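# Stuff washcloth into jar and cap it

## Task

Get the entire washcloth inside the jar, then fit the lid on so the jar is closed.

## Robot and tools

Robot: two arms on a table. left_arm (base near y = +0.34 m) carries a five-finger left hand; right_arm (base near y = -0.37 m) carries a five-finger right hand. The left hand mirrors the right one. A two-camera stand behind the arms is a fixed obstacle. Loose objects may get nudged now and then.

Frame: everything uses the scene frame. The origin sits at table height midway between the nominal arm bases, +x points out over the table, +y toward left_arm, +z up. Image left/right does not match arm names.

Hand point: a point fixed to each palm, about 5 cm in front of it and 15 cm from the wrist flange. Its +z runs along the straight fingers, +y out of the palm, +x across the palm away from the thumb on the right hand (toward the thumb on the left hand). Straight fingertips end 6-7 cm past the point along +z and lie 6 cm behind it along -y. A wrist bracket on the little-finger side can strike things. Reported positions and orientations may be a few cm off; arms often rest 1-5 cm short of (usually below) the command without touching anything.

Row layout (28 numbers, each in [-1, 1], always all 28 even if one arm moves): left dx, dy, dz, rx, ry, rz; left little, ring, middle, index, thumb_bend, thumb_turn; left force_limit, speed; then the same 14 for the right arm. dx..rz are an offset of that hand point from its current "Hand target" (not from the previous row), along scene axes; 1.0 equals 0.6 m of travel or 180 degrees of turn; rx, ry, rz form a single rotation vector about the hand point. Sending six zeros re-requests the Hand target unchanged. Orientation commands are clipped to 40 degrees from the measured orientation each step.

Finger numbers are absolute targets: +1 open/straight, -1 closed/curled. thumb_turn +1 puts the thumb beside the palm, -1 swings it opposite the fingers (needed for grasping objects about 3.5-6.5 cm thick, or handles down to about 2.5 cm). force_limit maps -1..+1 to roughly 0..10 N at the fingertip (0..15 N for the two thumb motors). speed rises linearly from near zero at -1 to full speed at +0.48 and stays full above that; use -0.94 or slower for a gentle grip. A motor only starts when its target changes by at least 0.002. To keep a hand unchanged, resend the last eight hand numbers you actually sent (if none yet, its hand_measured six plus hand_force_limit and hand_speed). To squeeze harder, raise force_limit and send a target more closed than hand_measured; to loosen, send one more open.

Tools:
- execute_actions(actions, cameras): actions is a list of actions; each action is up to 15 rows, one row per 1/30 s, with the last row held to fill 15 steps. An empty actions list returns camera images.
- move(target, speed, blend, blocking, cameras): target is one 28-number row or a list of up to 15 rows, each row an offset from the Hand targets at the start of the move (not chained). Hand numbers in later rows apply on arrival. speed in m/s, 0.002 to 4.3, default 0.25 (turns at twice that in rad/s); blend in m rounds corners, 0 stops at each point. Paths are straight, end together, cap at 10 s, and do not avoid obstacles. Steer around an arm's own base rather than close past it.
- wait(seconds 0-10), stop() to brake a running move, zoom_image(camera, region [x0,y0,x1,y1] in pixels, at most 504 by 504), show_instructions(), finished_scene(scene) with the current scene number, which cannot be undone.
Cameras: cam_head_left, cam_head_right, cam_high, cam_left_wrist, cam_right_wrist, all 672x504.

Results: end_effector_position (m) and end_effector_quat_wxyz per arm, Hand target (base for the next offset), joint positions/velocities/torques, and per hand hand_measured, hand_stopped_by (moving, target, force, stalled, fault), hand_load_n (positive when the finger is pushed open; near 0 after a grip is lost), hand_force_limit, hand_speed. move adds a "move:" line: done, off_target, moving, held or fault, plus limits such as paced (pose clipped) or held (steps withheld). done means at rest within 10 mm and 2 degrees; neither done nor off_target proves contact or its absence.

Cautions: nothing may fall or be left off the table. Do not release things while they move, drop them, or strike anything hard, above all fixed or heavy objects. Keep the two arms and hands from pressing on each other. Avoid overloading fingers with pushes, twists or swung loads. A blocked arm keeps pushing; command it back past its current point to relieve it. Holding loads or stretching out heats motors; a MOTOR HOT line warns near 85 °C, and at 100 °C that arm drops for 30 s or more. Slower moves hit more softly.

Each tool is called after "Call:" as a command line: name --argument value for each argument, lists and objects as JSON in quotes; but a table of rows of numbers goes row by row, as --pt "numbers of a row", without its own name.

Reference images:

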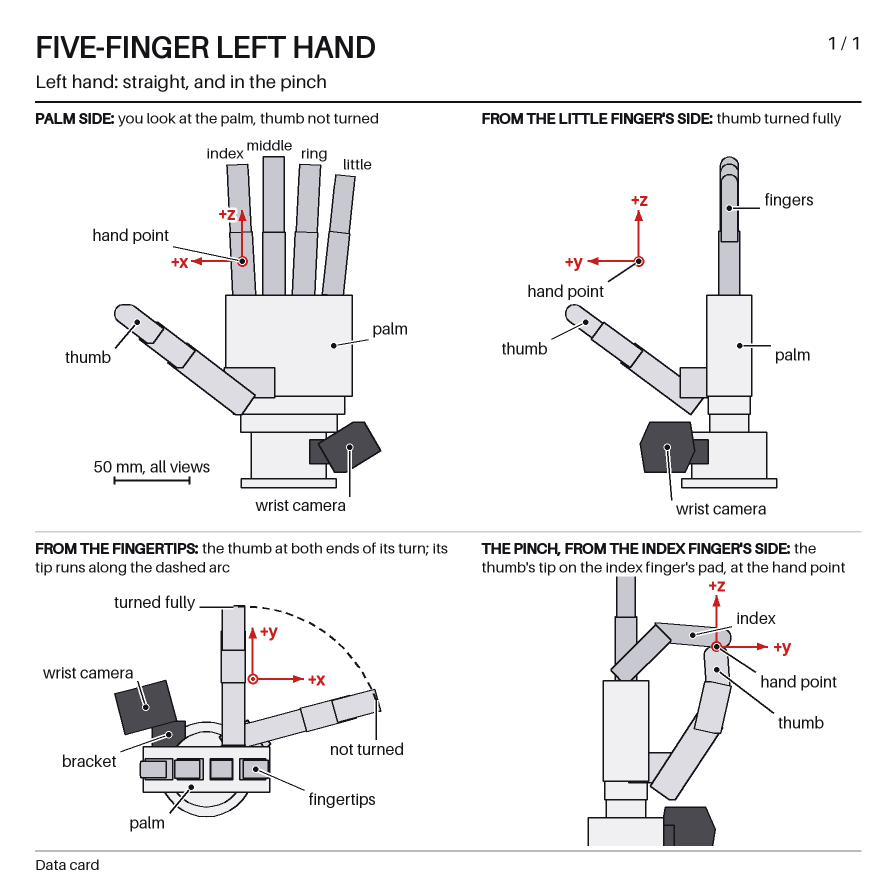

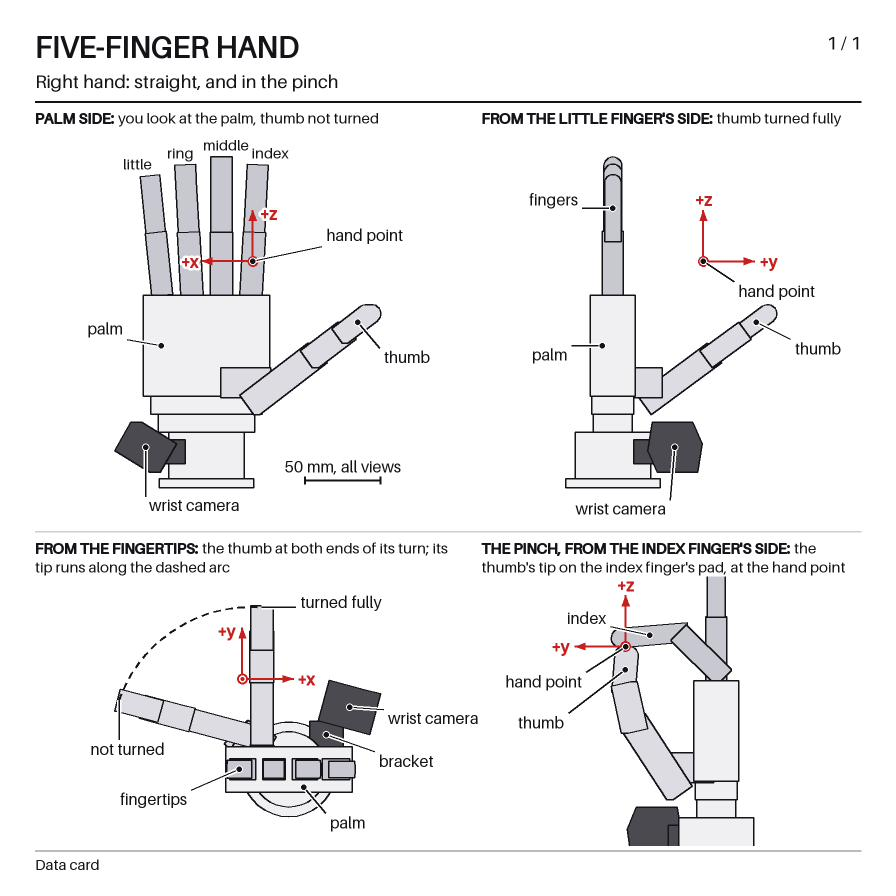

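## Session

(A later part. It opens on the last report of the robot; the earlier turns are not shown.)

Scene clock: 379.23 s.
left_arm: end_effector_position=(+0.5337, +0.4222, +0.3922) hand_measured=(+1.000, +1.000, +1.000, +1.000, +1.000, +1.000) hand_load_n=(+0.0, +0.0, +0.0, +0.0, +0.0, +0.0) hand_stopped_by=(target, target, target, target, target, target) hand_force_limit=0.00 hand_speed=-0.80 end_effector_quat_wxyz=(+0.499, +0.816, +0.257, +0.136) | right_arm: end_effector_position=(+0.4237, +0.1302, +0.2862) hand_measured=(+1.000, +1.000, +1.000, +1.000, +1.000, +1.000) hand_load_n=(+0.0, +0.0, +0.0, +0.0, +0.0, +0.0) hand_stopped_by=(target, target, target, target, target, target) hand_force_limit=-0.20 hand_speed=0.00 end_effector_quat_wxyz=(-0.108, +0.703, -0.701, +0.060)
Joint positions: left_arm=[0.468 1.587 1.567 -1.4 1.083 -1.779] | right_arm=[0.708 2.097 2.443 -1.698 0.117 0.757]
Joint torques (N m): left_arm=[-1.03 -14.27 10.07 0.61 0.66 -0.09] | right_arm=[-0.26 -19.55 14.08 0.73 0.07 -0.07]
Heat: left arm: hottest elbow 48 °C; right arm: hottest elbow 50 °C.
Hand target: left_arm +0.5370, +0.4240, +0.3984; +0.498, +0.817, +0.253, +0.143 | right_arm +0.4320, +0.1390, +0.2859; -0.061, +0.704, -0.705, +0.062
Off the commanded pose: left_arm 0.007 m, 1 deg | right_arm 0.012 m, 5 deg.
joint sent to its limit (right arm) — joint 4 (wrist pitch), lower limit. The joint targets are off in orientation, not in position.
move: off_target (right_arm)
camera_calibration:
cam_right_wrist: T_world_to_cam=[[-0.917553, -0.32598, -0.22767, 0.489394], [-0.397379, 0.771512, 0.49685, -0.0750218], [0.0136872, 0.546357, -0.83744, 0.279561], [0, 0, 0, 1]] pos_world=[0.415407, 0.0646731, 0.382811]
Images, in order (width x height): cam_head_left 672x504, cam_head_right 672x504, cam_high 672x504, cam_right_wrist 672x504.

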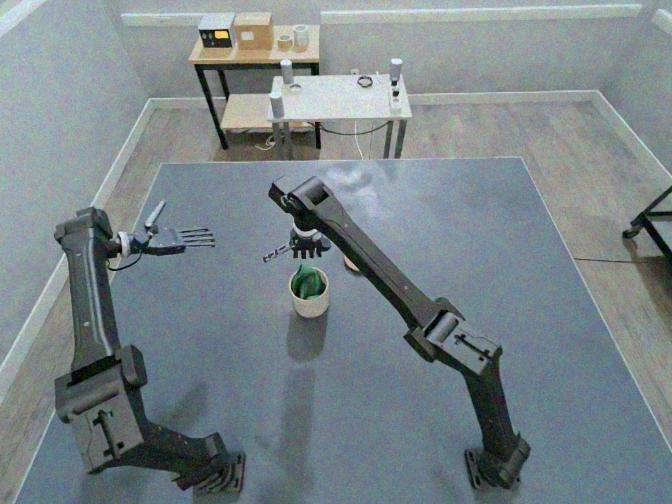

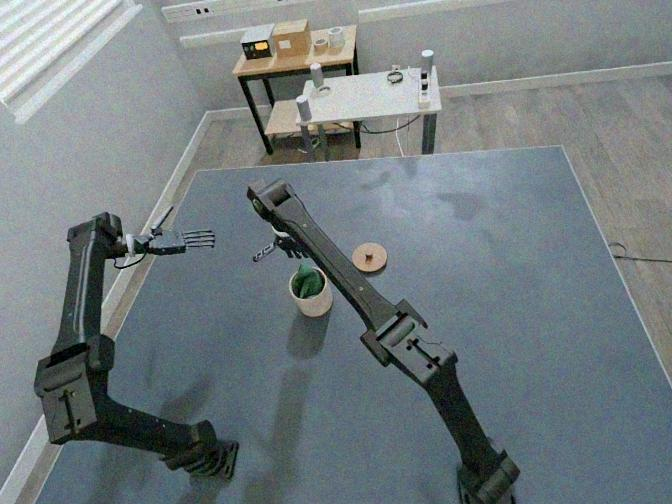

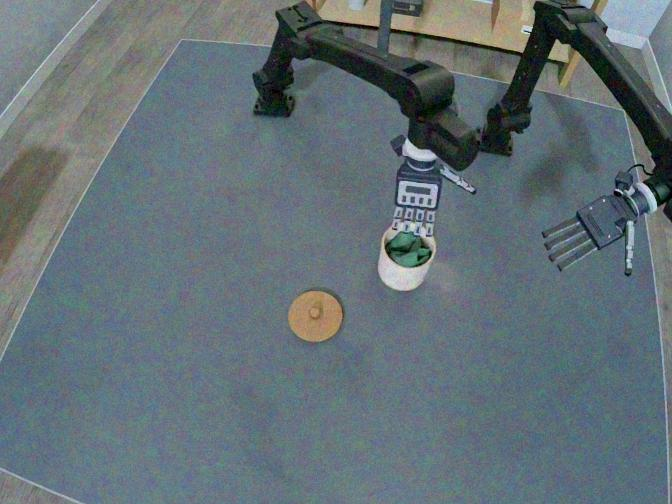

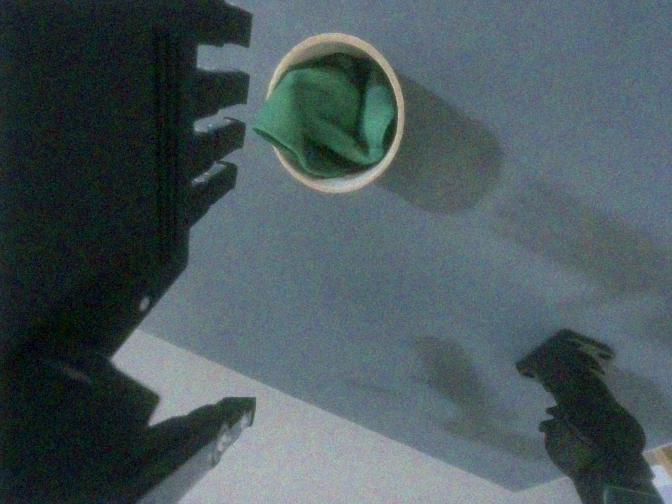

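Call:
move --pt "0 0 0 0 0 0 1 1 1 1 1 1 0 -0.8 -0.012 -0.008 -0.16 0 0 0 1 1 1 1 1 1 -0.2 0" --pt "0 0 0 0 0 0 1 1 1 1 1 1 0 -0.8 -0.02 -0.008 -0.335 0 0 0 1 1 1 1 1 1 -0.2 0" --cameras '["cam_head_left","cam_high","cam_right_wrist"]' --speed 0.1 --blend '[0.01,0]'

Call:
zoom_image --camera "cam_high" --region '[340, 150, 480, 300]'

Call:
zoom_image --camera "cam_head_left" --region '[250, 200, 370, 330]'

Scene clock: 400.67 s.
left_arm: end_effector_position=(+0.5337, +0.4222, +0.3922) hand_measured=(+1.000, +1.000, +1.000, +1.000, +1.000, +1.000) hand_load_n=(+0.0, +0.0, +0.0, +0.0, +0.0, +0.0) hand_stopped_by=(target, target, target, target, target, target) hand_force_limit=0.00 hand_speed=-0.80 end_effector_quat_wxyz=(+0.499, +0.816, +0.257, +0.136) | right_arm: end_effector_position=(+0.4260, +0.1337, +0.1254) hand_measured=(+1.000, +1.000, +1.000, +1.000, +1.000, +1.000) hand_load_n=(-1.0, +0.0, +0.0, -1.5, +0.0, +0.0) hand_stopped_by=(target, target, target, target, target, target) hand_force_limit=-0.20 hand_speed=0.00 end_effector_quat_wxyz=(-0.086, +0.703, -0.703, +0.062)
Joint positions: left_arm=[0.468 1.587 1.567 -1.4 1.083 -1.779] | right_arm=[0.711 2.079 1.989 -1.307 0.122 0.765]
Joint torques (N m): left_arm=[-0.91 -14.04 10.11 0.62 0.65 -0.09] | right_arm=[0.32 -19.49 7.25 1.94 0.28 -0.04]
Motor temperatures (°C): left_arm=[27 32 48 30 34 26] | right_arm=[33 37 55 29 27 27]
Heat: left arm: hottest elbow 48 °C; right arm: hottest elbow 55 °C.
Hand target: left_arm +0.5370, +0.4240, +0.3984; +0.498, +0.817, +0.253, +0.143 | right_arm +0.4202, +0.1342, +0.0851; -0.061, +0.704, -0.705, +0.062
Off the commanded pose: left_arm 0.007 m, 1 deg | right_arm 0.041 m, 3 deg.
move: off_target (right_arm)
camera_calibration:
cam_right_wrist: T_world_to_cam=[[-0.925323, -0.327897, -0.190421, 0.454903], [-0.379103, 0.78994, 0.48195, -0.00521107], [-0.00760851, 0.518149, -0.855257, 0.15795], [0, 0, 0, 1]] pos_world=[0.420159, 0.0714363, 0.224223]
Images, in order (width x height): cam_head_left 672x504, cam_high 672x504, cam_right_wrist 672x504.

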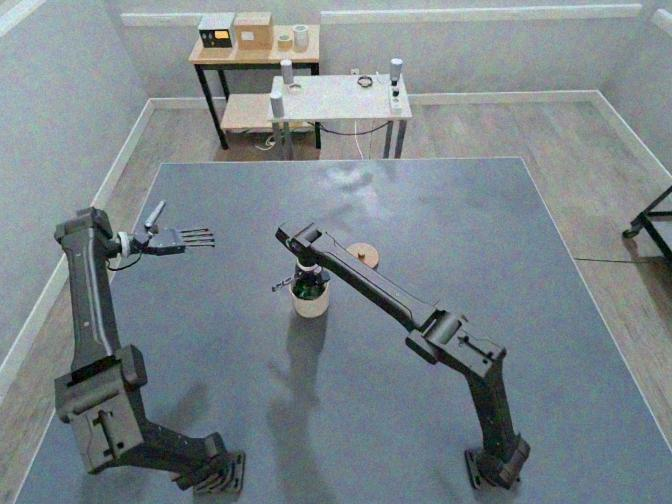

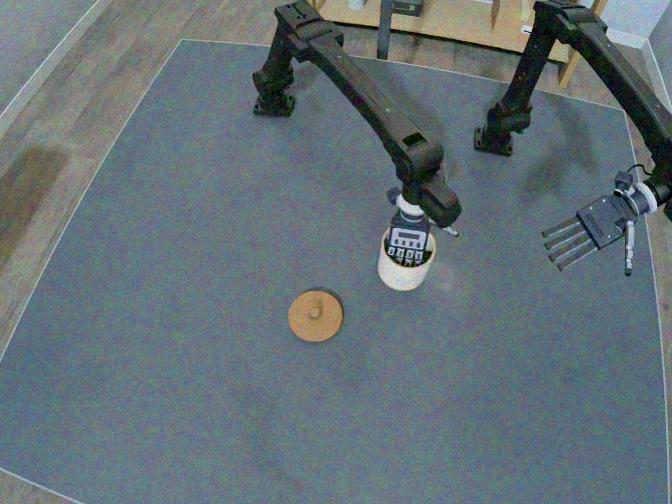

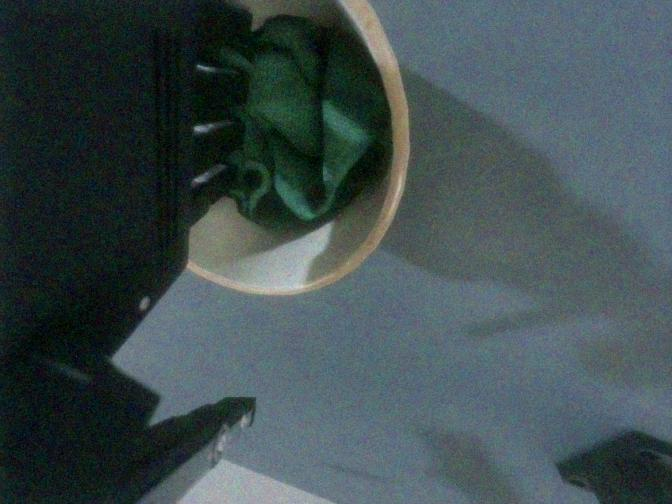

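Scaled by 3.360 from the camera's 672x504 image, which has a finer 960x720 frame.

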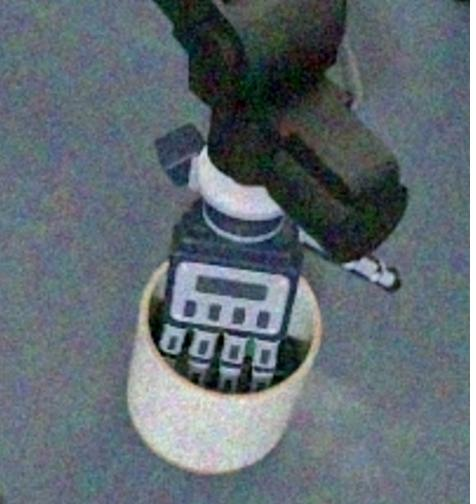

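Scaled by 3.877 from the camera's 672x504 image, which has a finer 960x720 frame.

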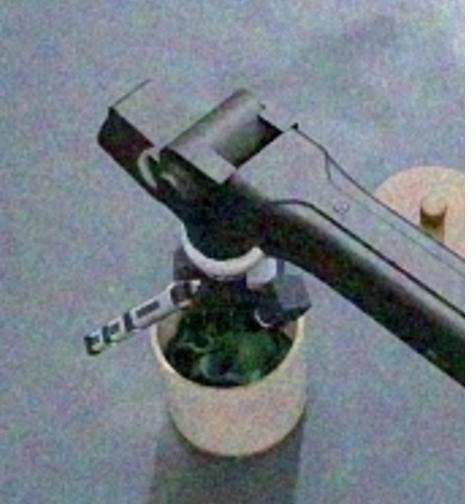

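Call:
move --pt "0 0 0 0 0 0 1 1 1 1 1 1 0 -0.8 0.0 -0.004 -0.035 0 0 0 1 1 1 1 1 1 -0.2 0" --pt "0 0 0 0 0 0 1 1 1 1 1 1 0 -0.8 0.02 -0.004 0.02 0 0 0 1 1 1 1 1 1 -0.2 0" --pt "0 0 0 0 0 0 1 1 1 1 1 1 0 -0.8 0.02 -0.004 0.33 0 0 0 1 1 1 1 1 1 -0.2 0" --cameras '["cam_head_left","cam_high","cam_right_wrist"]' --speed '[0.06,0.06,0.08]'

Call:
zoom_image --camera "cam_right_wrist" --region '[180, 0, 400, 220]'

Call:
zoom_image --camera "cam_head_left" --region '[250, 200, 370, 330]'

Scene clock: 408.17 s.
left_arm: end_effector_position=(+0.5337, +0.4222, +0.3922) hand_measured=(+1.000, +1.000, +1.000, +1.000, +1.000, +1.000) hand_load_n=(+0.0, +0.0, +0.5, +0.0, +0.0, +0.0) hand_stopped_by=(target, target, target, target, target, target) hand_force_limit=0.00 hand_speed=-0.80 end_effector_quat_wxyz=(+0.499, +0.816, +0.257, +0.136) | right_arm: end_effector_position=(+0.4219, +0.1313, +0.2608) hand_measured=(+1.000, +1.000, +1.000, +1.000, +1.000, +1.000) hand_load_n=(+0.0, +0.0, +0.0, +0.0, +0.0, +0.0) hand_stopped_by=(target, target, target, target, target, target) hand_force_limit=-0.20 hand_speed=0.00 end_effector_quat_wxyz=(-0.083, +0.704, -0.703, +0.059)
Joint positions: left_arm=[0.468 1.587 1.567 -1.4 1.083 -1.779] | right_arm=[0.711 2.12 2.416 -1.698 0.116 0.765]
Joint torques (N m): left_arm=[-1.14 -14.1 10.07 0.62 0.65 -0.07] | right_arm=[-1.14 -23.3 14.24 0.64 0.06 -0.21]
Heat: left arm: hottest elbow 48 °C; right arm: hottest elbow 54 °C.
Hand target: left_arm +0.5370, +0.4240, +0.3984; +0.498, +0.817, +0.253, +0.143 | right_arm +0.4322, +0.1317, +0.2831; -0.061, +0.704, -0.705, +0.062
Off the commanded pose: left_arm 0.007 m, 1 deg | right_arm 0.025 m, 3 deg.
joint sent to its limit (right arm) — joint 4 (wrist pitch), lower limit. The joint targets are off in orientation, not in position.
move: off_target (right_arm)
camera_calibration:
cam_right_wrist: T_world_to_cam=[[-0.926471, -0.328714, -0.183302, 0.474853], [-0.376079, 0.789471, 0.485078, -0.072215], [-0.01474, 0.518347, -0.855044, 0.277933], [0, 0, 0, 1]] pos_world=[0.416875, 0.0690365, 0.359717]
Images, in order (width x height): cam_head_left 672x504, cam_high 672x504, cam_right_wrist 672x504.

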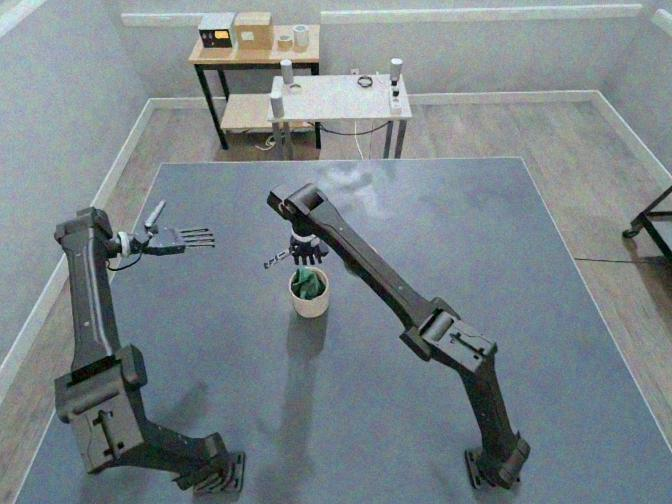

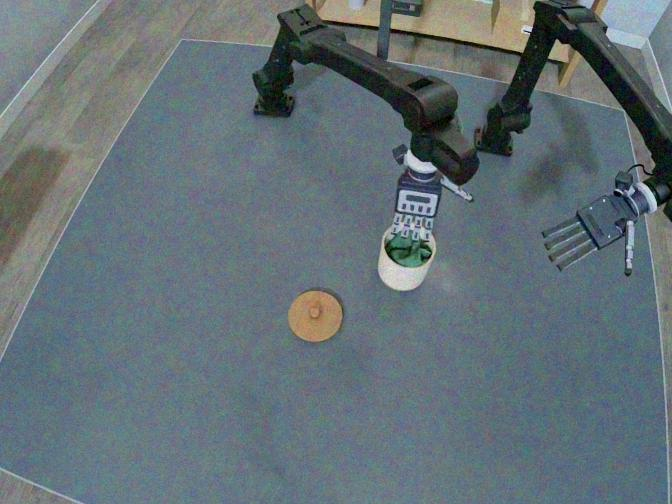

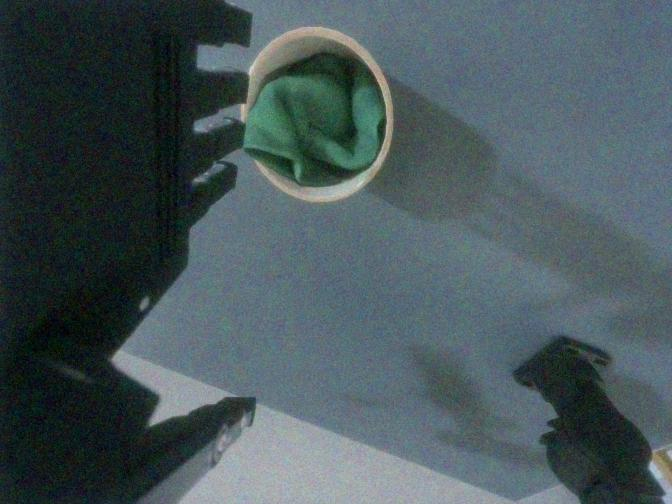

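Scaled by 2.291 from the camera's 672x504 image, which has a finer 960x720 frame.

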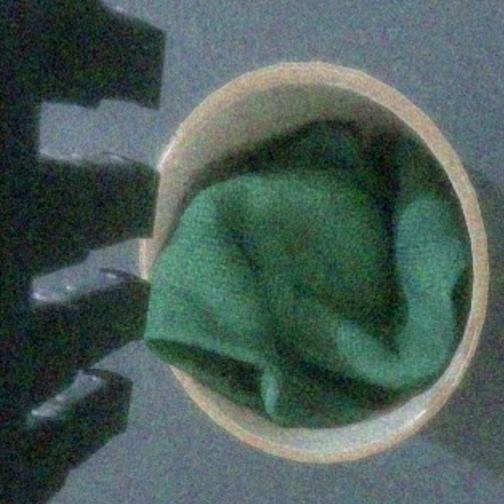

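Scaled by 3.877 from the camera's 672x504 image, which has a finer 960x720 frame.

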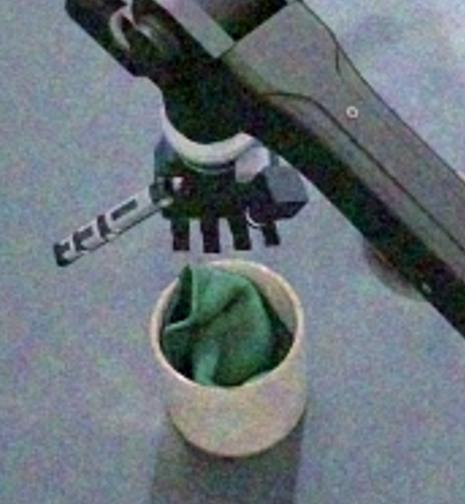

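Call:
move --pt "0 0 0 0 0 0 1 1 1 1 1 1 0 -0.8 0.08 -0.15 0.05 0.0275 -0.1235 0.0663 1 1 1 1 1 1 -0.2 0" --pt "0 0 0 0 0 0 1 1 1 1 1 1 0 -0.8 0.338 -0.331 -0.17 0.0551 -0.2469 0.1327 1 1 1 1 1 1 -0.2 0" --pt "0 0 0 0 0 0 1 1 1 1 1 1 0 -0.8 0.338 -0.331 -0.272 0.0551 -0.2469 0.1327 1 1 0.15 0.15 0.75 -1 -0.2 0" --cameras '["cam_head_left","cam_head_right","cam_high","cam_right_wrist"]' --speed 0.22 --blend '[0.05,0,0]'

Call:
zoom_image --camera "cam_right_wrist" --region '[250, 80, 672, 460]'

Call:
zoom_image --camera "cam_head_left" --region '[280, 200, 400, 320]'

Scene clock: 420.83 s.
left_arm: end_effector_position=(+0.5337, +0.4222, +0.3922) hand_measured=(+1.000, +1.000, +1.000, +1.000, +1.000, +1.000) hand_load_n=(+0.0, +0.0, +0.0, +0.0, +0.0, +0.0) hand_stopped_by=(target, target, target, target, target, target) hand_force_limit=0.00 hand_speed=-0.80 end_effector_quat_wxyz=(+0.499, +0.816, +0.257, +0.136) | right_arm: end_effector_position=(+0.6338, -0.0663, +0.1356) hand_measured=(+1.000, +1.000, +0.150, +0.150, +0.750, -1.000) hand_load_n=(+0.0, +0.0, +0.0, +0.0, +0.0, +0.0) hand_stopped_by=(target, target, target, target, target, target) hand_force_limit=-0.20 hand_speed=0.00 end_effector_quat_wxyz=(-0.396, +0.744, -0.476, +0.251)
Joint positions: left_arm=[0.468 1.587 1.567 -1.4 1.083 -1.779] | right_arm=[0.307 1.831 1.432 -0.197 -0.053 -0.032]
Joint torques (N m): left_arm=[-1.2 -14.27 10.03 0.55 0.65 -0.09] | right_arm=[-0.26 -17.9 10.02 2.81 -0.02 -0.25]
Heat: left arm: hottest elbow 48 °C; right arm: hottest elbow 53 °C.
Hand target: left_arm +0.5370, +0.4240, +0.3984; +0.498, +0.817, +0.253, +0.143 | right_arm +0.6349, -0.0669, +0.1197; -0.390, +0.748, -0.475, +0.248
Off the commanded pose: left_arm 0.007 m, 1 deg | right_arm 0.016 m, 1 deg.
move: off_target (right_arm); target 3's new numbers were sent with right_arm's hand 0.016 m and 1 deg from that target
camera_calibration:
cam_right_wrist: T_world_to_cam=[[-0.355987, -0.525763, -0.772558, 0.288505], [-0.870949, 0.486309, 0.0703671, 0.573931], [0.338706, 0.697908, -0.631032, 0.0339125], [0, 0, 0, 1]] pos_world=[0.591082, -0.15109, 0.203901]
Images, in order (width x height): cam_head_left 672x504, cam_head_right 672x504, cam_high 672x504, cam_right_wrist 672x504.

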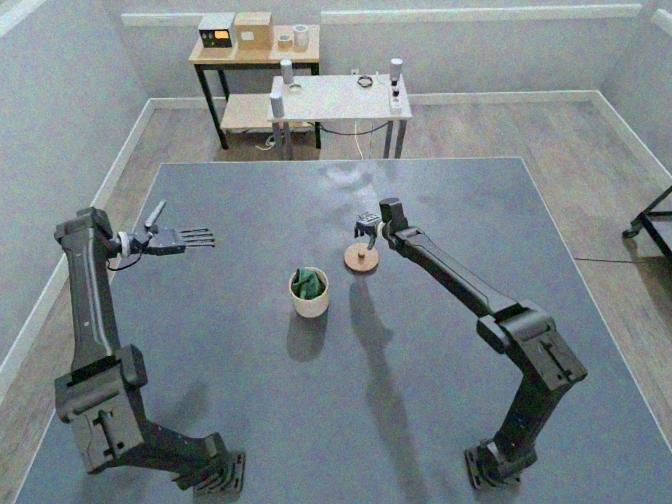

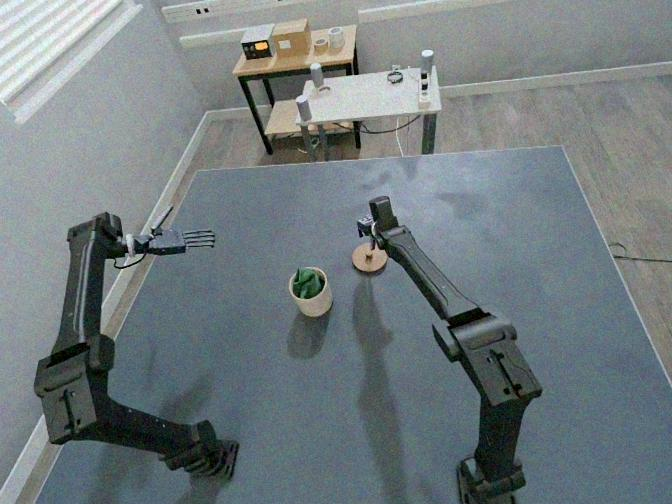

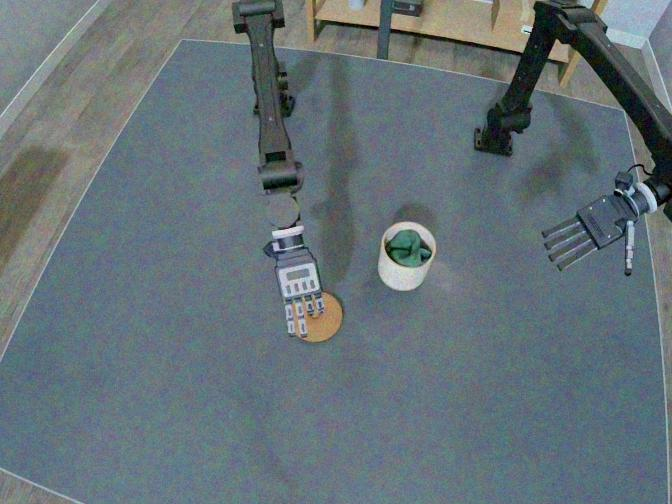

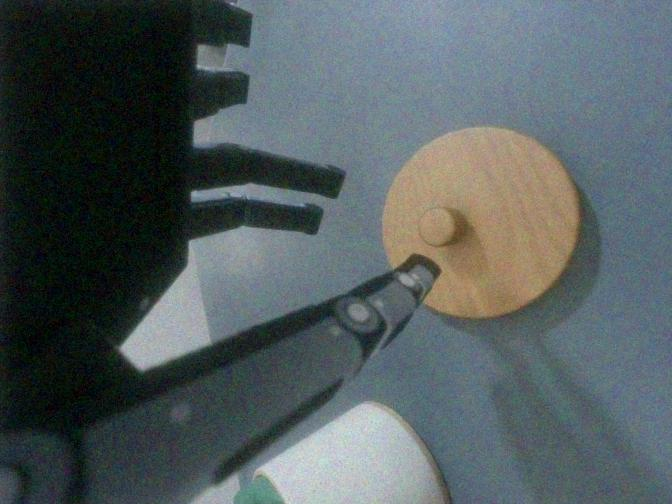

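Scaled by 1.194 from the camera's 672x504 image, which has a finer 960x720 frame.

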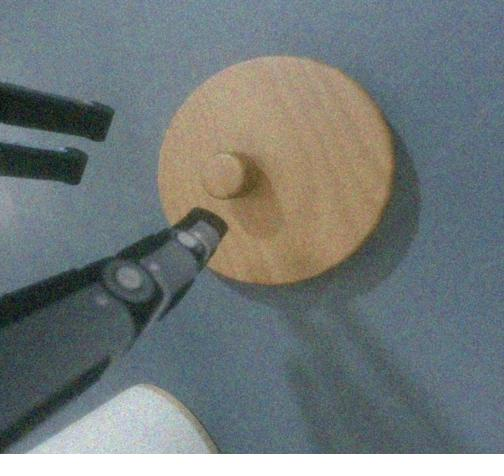

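Scaled by 4.200 from the camera's 672x504 image, which has a finer 960x720 frame.

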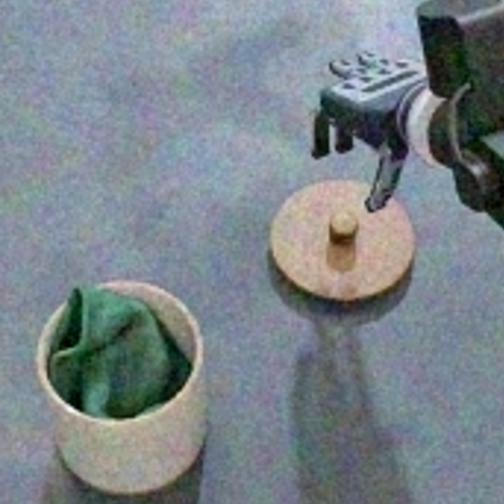

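Call:
move --target '[0,0,0,0,0,0,1,1,1,1,1,1,0,-0.8,0.0,-0.0067,-0.105,0,0,0,1,1,0.15,0.15,0.75,-1,-0.2,0]' --cameras '["cam_head_left","cam_head_right","cam_high","cam_right_wrist"]' --speed 0.1

Call:
zoom_image --camera "cam_right_wrist" --region '[180, 80, 600, 460]'

Call:
zoom_image --camera "cam_head_left" --region '[320, 210, 420, 290]'

Call:
zoom_image --camera "cam_high" --region '[260, 240, 360, 350]'

Scene clock: 438.73 s.
left_arm: end_effector_position=(+0.5337, +0.4222, +0.3922) hand_measured=(+1.000, +1.000, +1.000, +1.000, +1.000, +1.000) hand_load_n=(+0.0, +0.0, +0.0, +0.0, +0.0, +0.0) hand_stopped_by=(target, target, target, target, target, target) hand_force_limit=0.00 hand_speed=-0.80 end_effector_quat_wxyz=(+0.499, +0.816, +0.257, +0.136) | right_arm: end_effector_position=(+0.6350, -0.0649, +0.0790) hand_measured=(+1.000, +1.000, +0.150, +0.150, +0.750, -1.000) hand_load_n=(+0.0, +0.0, +0.0, +0.0, +0.0, +0.0) hand_stopped_by=(target, target, target, target, target, target) hand_force_limit=-0.20 hand_speed=0.00 end_effector_quat_wxyz=(-0.400, +0.743, -0.473, +0.252)
Joint positions: left_arm=[0.468 1.587 1.567 -1.4 1.083 -1.779] | right_arm=[0.307 1.899 1.364 -0.052 -0.058 -0.035]
Joint torques (N m): left_arm=[-1.14 -14.15 10.09 0.59 0.65 -0.08] | right_arm=[-0.85 -18.02 9.02 2.89 -0.04 -0.25]
Heat: left arm: hottest elbow 48 °C; right arm: hottest elbow 52 °C.
Hand target: left_arm +0.5370, +0.4240, +0.3984; +0.498, +0.817, +0.253, +0.143 | right_arm +0.6349, -0.0709, +0.0567; -0.390, +0.748, -0.475, +0.248
Off the commanded pose: left_arm 0.007 m, 1 deg | right_arm 0.023 m, 1 deg.
move: off_target (right_arm)
camera_calibration:
cam_right_wrist: T_world_to_cam=[[-0.346476, -0.524707, -0.777584, 0.240332], [-0.874239, 0.481142, 0.0648724, 0.580593], [0.340089, 0.702271, -0.625424, -0.00419101], [0, 0, 0, 1]] pos_world=[0.592272, -0.150301, 0.146593]
Images, in order (width x height): cam_head_left 672x504, cam_head_right 672x504, cam_high 672x504, cam_right_wrist 672x504.

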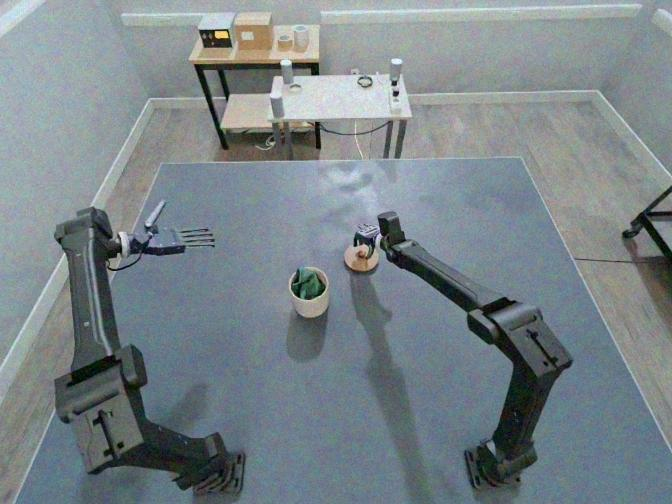

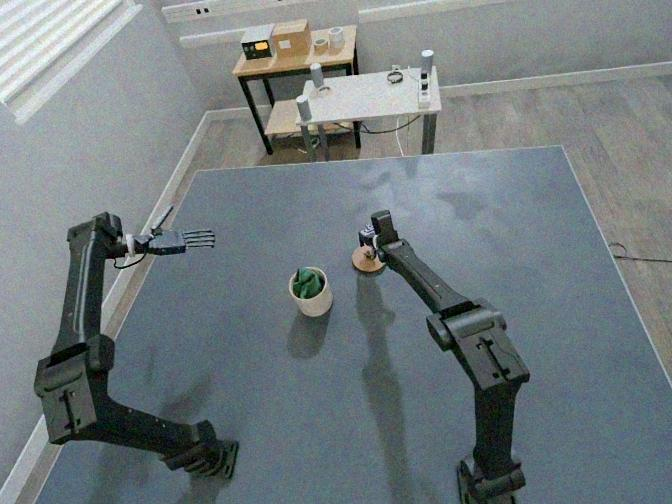

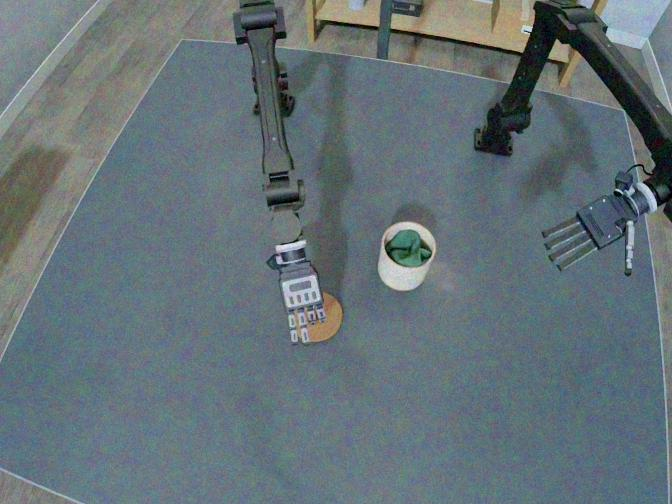

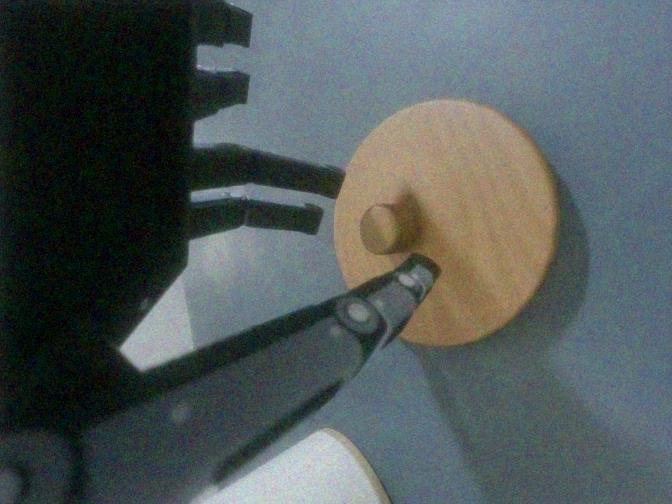

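Scaled by 1.200 from the camera's 672x504 image, which has a finer 960x720 frame.

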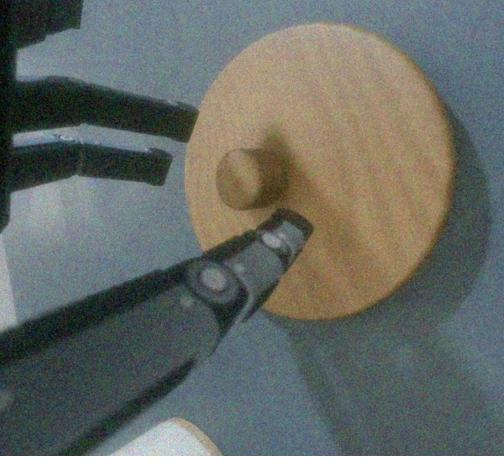

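Scaled by 5.040 from the camera's 672x504 image, which has a finer 960x720 frame.

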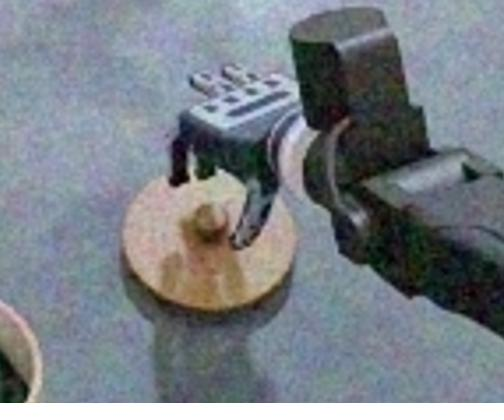

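Scaled by 4.582 from the camera's 672x504 image, which has a finer 960x720 frame.

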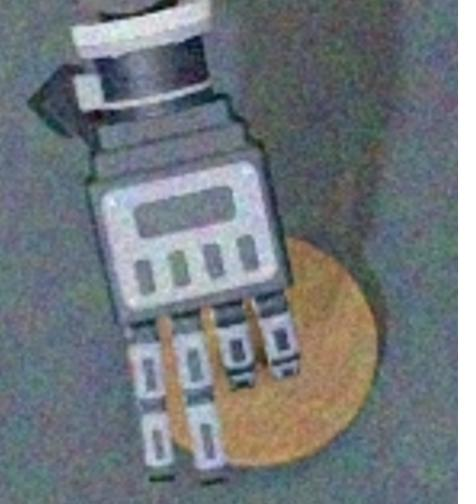

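Call:
move --target '[0,0,0,0,0,0,1,1,1,1,1,1,0,-0.8,-0.0033,-0.008,-0.035,0,0,0,1,1,0.15,0.15,0.75,-1,-0.2,0]' --cameras '["cam_head_left","cam_high","cam_right_wrist"]' --speed 0.06

Call:
zoom_image --camera "cam_right_wrist" --region '[180, 80, 600, 460]'

Call:
zoom_image --camera "cam_head_left" --region '[320, 210, 420, 290]'

Scene clock: 457.57 s.
left_arm: end_effector_position=(+0.5337, +0.4222, +0.3922) hand_measured=(+1.000, +1.000, +1.000, +1.000, +1.000, +1.000) hand_load_n=(+0.0, +0.0, +0.0, +0.0, +0.0, +0.0) hand_stopped_by=(target, target, target, target, target, target) hand_force_limit=0.00 hand_speed=-0.80 end_effector_quat_wxyz=(+0.499, +0.816, +0.257, +0.136) | right_arm: end_effector_position=(+0.6338, -0.0655, +0.0628) hand_measured=(+1.000, +1.000, +0.150, +0.150, +0.750, -1.000) hand_load_n=(+0.0, +0.0, +0.0, +0.5, +0.0, +0.0) hand_stopped_by=(target, target, target, target, target, target) hand_force_limit=-0.20 hand_speed=0.00 end_effector_quat_wxyz=(-0.403, +0.743, -0.470, +0.253)
Joint positions: left_arm=[0.468 1.587 1.567 -1.4 1.083 -1.779] | right_arm=[0.305 1.918 1.339 -0.001 -0.063 -0.038]
Joint torques (N m): left_arm=[-1.03 -14.15 10.03 0.61 0.64 -0.09] | right_arm=[-1.2 -17.2 8.58 2.88 -0.04 -0.25]
Motor temperatures (°C): left_arm=[27 32 49 30 34 26] | right_arm=[33 38 50 29 27 27]
Heat: left arm: hottest elbow 49 °C; right arm: hottest elbow 50 °C.
Hand target: left_arm +0.5370, +0.4240, +0.3984; +0.498, +0.817, +0.253, +0.143 | right_arm +0.6329, -0.0755, +0.0358; -0.390, +0.748, -0.475, +0.248
Off the commanded pose: left_arm 0.007 m, 1 deg | right_arm 0.029 m, 2 deg.
move: off_target (right_arm)
camera_calibration:
cam_right_wrist: T_world_to_cam=[[-0.338136, -0.524237, -0.781562, 0.222038], [-0.877053, 0.476666, 0.0597233, 0.582537], [0.341235, 0.705666, -0.620962, -0.0142663], [0, 0, 0, 1]] pos_world=[0.590863, -0.151208, 0.129886]
Images, in order (width x height): cam_head_left 672x504, cam_high 672x504, cam_right_wrist 672x504.

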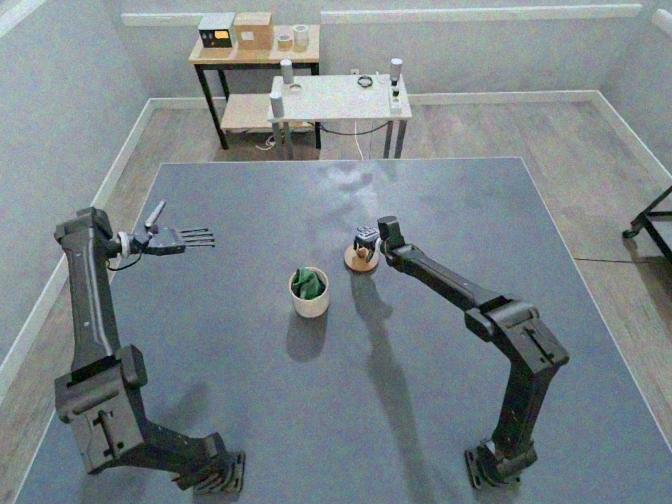

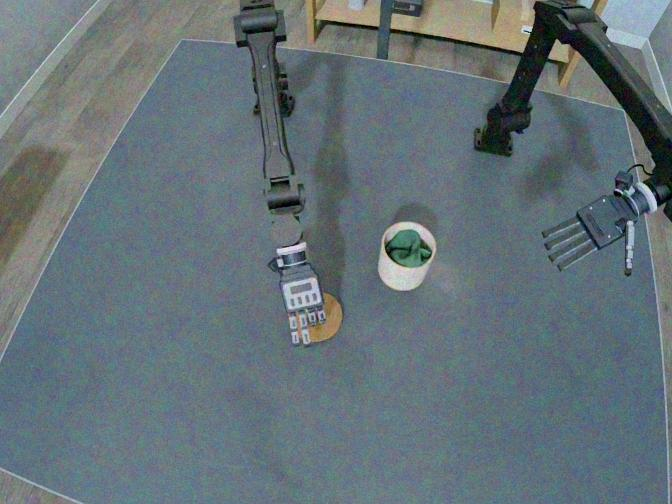

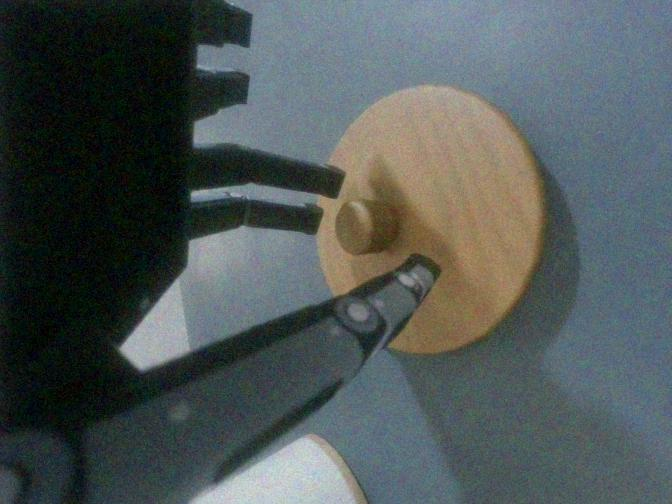

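Scaled by 1.200 from the camera's 672x504 image, which has a finer 960x720 frame.

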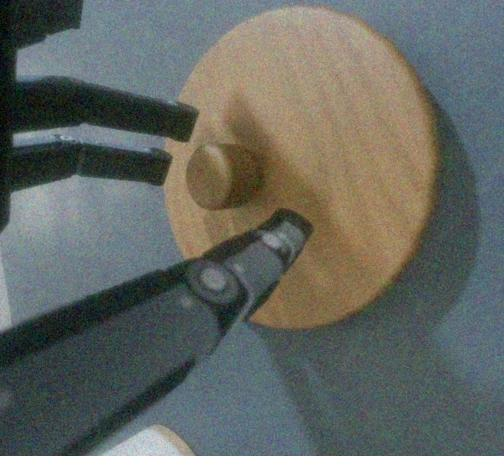

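Scaled by 5.040 from the camera's 672x504 image, which has a finer 960x720 frame.

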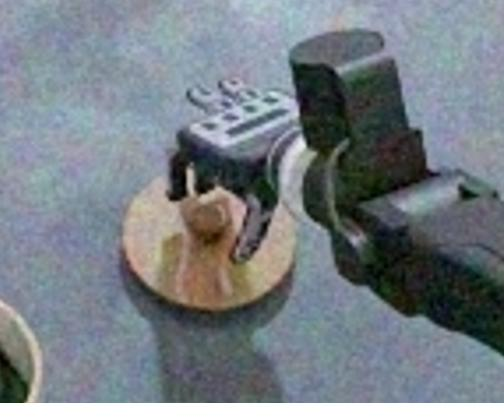

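Call:
move --pt "0 0 0 0 0 0 1 1 1 1 1 1 0 -0.8 0.0 0.0 -0.022 0 0 0 1 1 0.15 0.15 0.75 -1 -0.2 0" --pt "0 0 0 0 0 0 1 1 1 1 1 1 0 -0.8 0.0 0.0 -0.022 0 0 0 1 1 -0.1 -0.1 0.5 -1 -0.5 -0.75" --cameras '["cam_head_left","cam_high","cam_right_wrist"]' --speed 0.06

Call:
zoom_image --camera "cam_right_wrist" --region '[180, 80, 600, 460]'

Call:
zoom_image --camera "cam_head_left" --region '[320, 210, 420, 290]'

Scene clock: 462.30 s.
left_arm: end_effector_position=(+0.5337, +0.4222, +0.3922) hand_measured=(+1.000, +1.000, +1.000, +1.000, +1.000, +1.000) hand_load_n=(+0.0, +0.0, +0.0, +0.0, +0.0, +0.0) hand_stopped_by=(target, target, target, target, target, target) hand_force_limit=0.00 hand_speed=-0.80 end_effector_quat_wxyz=(+0.499, +0.816, +0.257, +0.136) | right_arm: end_effector_position=(+0.6347, -0.0657, +0.0497) hand_measured=(+1.000, +1.000, -0.100, -0.100, +0.528, -1.000) hand_load_n=(+0.0, +0.0, +3.0, +0.0, +3.5, +1.5) hand_stopped_by=(target, target, target, target, force, target) hand_force_limit=-0.50 hand_speed=-0.75 end_effector_quat_wxyz=(-0.404, +0.743, -0.470, +0.254)
Joint positions: left_arm=[0.468 1.587 1.567 -1.4 1.083 -1.779] | right_arm=[0.305 1.938 1.33 0.031 -0.064 -0.039]
Joint torques (N m): left_arm=[-1.08 -14.21 10.06 0.59 0.65 -0.08] | right_arm=[-1.2 -17.55 8.42 2.76 -0.02 -0.24]
Heat: left arm: hottest elbow 49 °C; right arm: hottest elbow 49 °C.
Hand target: left_arm +0.5370, +0.4240, +0.3984; +0.498, +0.817, +0.253, +0.143 | right_arm +0.6328, -0.0757, +0.0224; -0.390, +0.748, -0.475, +0.248
Off the commanded pose: left_arm 0.007 m, 1 deg | right_arm 0.029 m, 2 deg.
move: off_target (right_arm); target 2's new numbers were sent with right_arm's hand 0.029 m and 2 deg from that target
camera_calibration:
cam_right_wrist: T_world_to_cam=[[-0.336317, -0.52429, -0.782311, 0.210921], [-0.877391, 0.476256, 0.0580143, 0.584544], [0.342164, 0.705904, -0.620181, -0.0232328], [0, 0, 0, 1]] pos_world=[0.59176, -0.151409, 0.116685]
Images, in order (width x height): cam_head_left 672x504, cam_high 672x504, cam_right_wrist 672x504.

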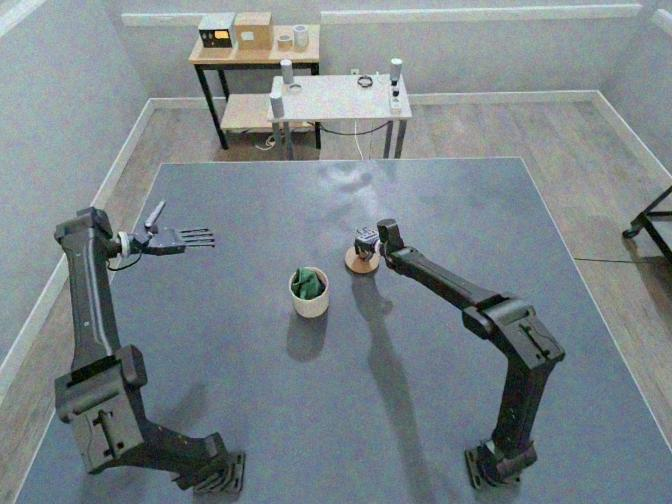

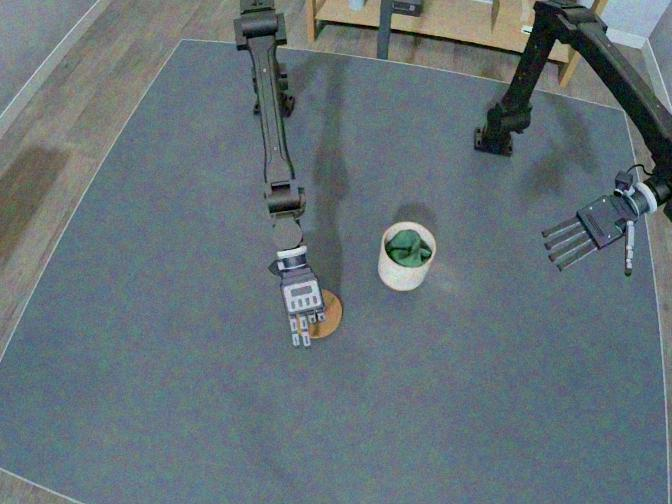

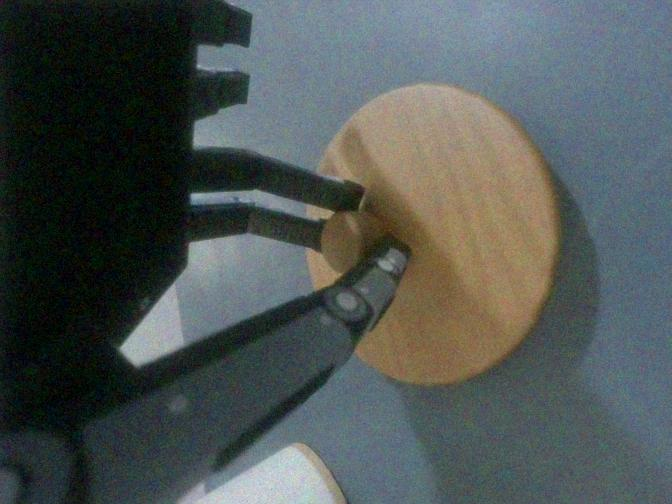

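Scaled by 1.200 from the camera's 672x504 image, which has a finer 960x720 frame.

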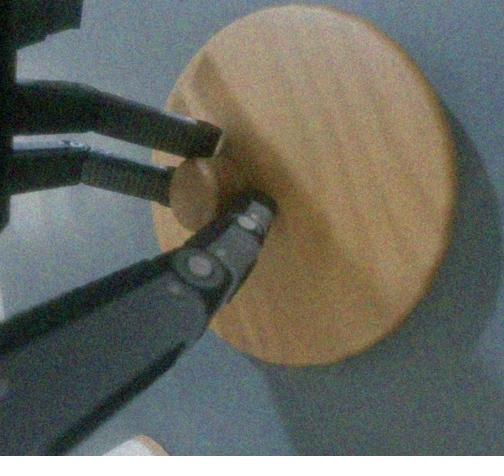

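Scaled by 5.040 from the camera's 672x504 image, which has a finer 960x720 frame.

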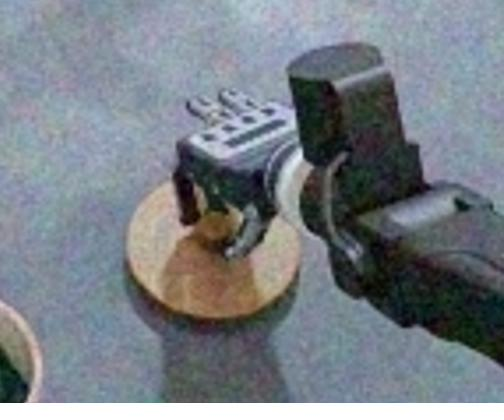

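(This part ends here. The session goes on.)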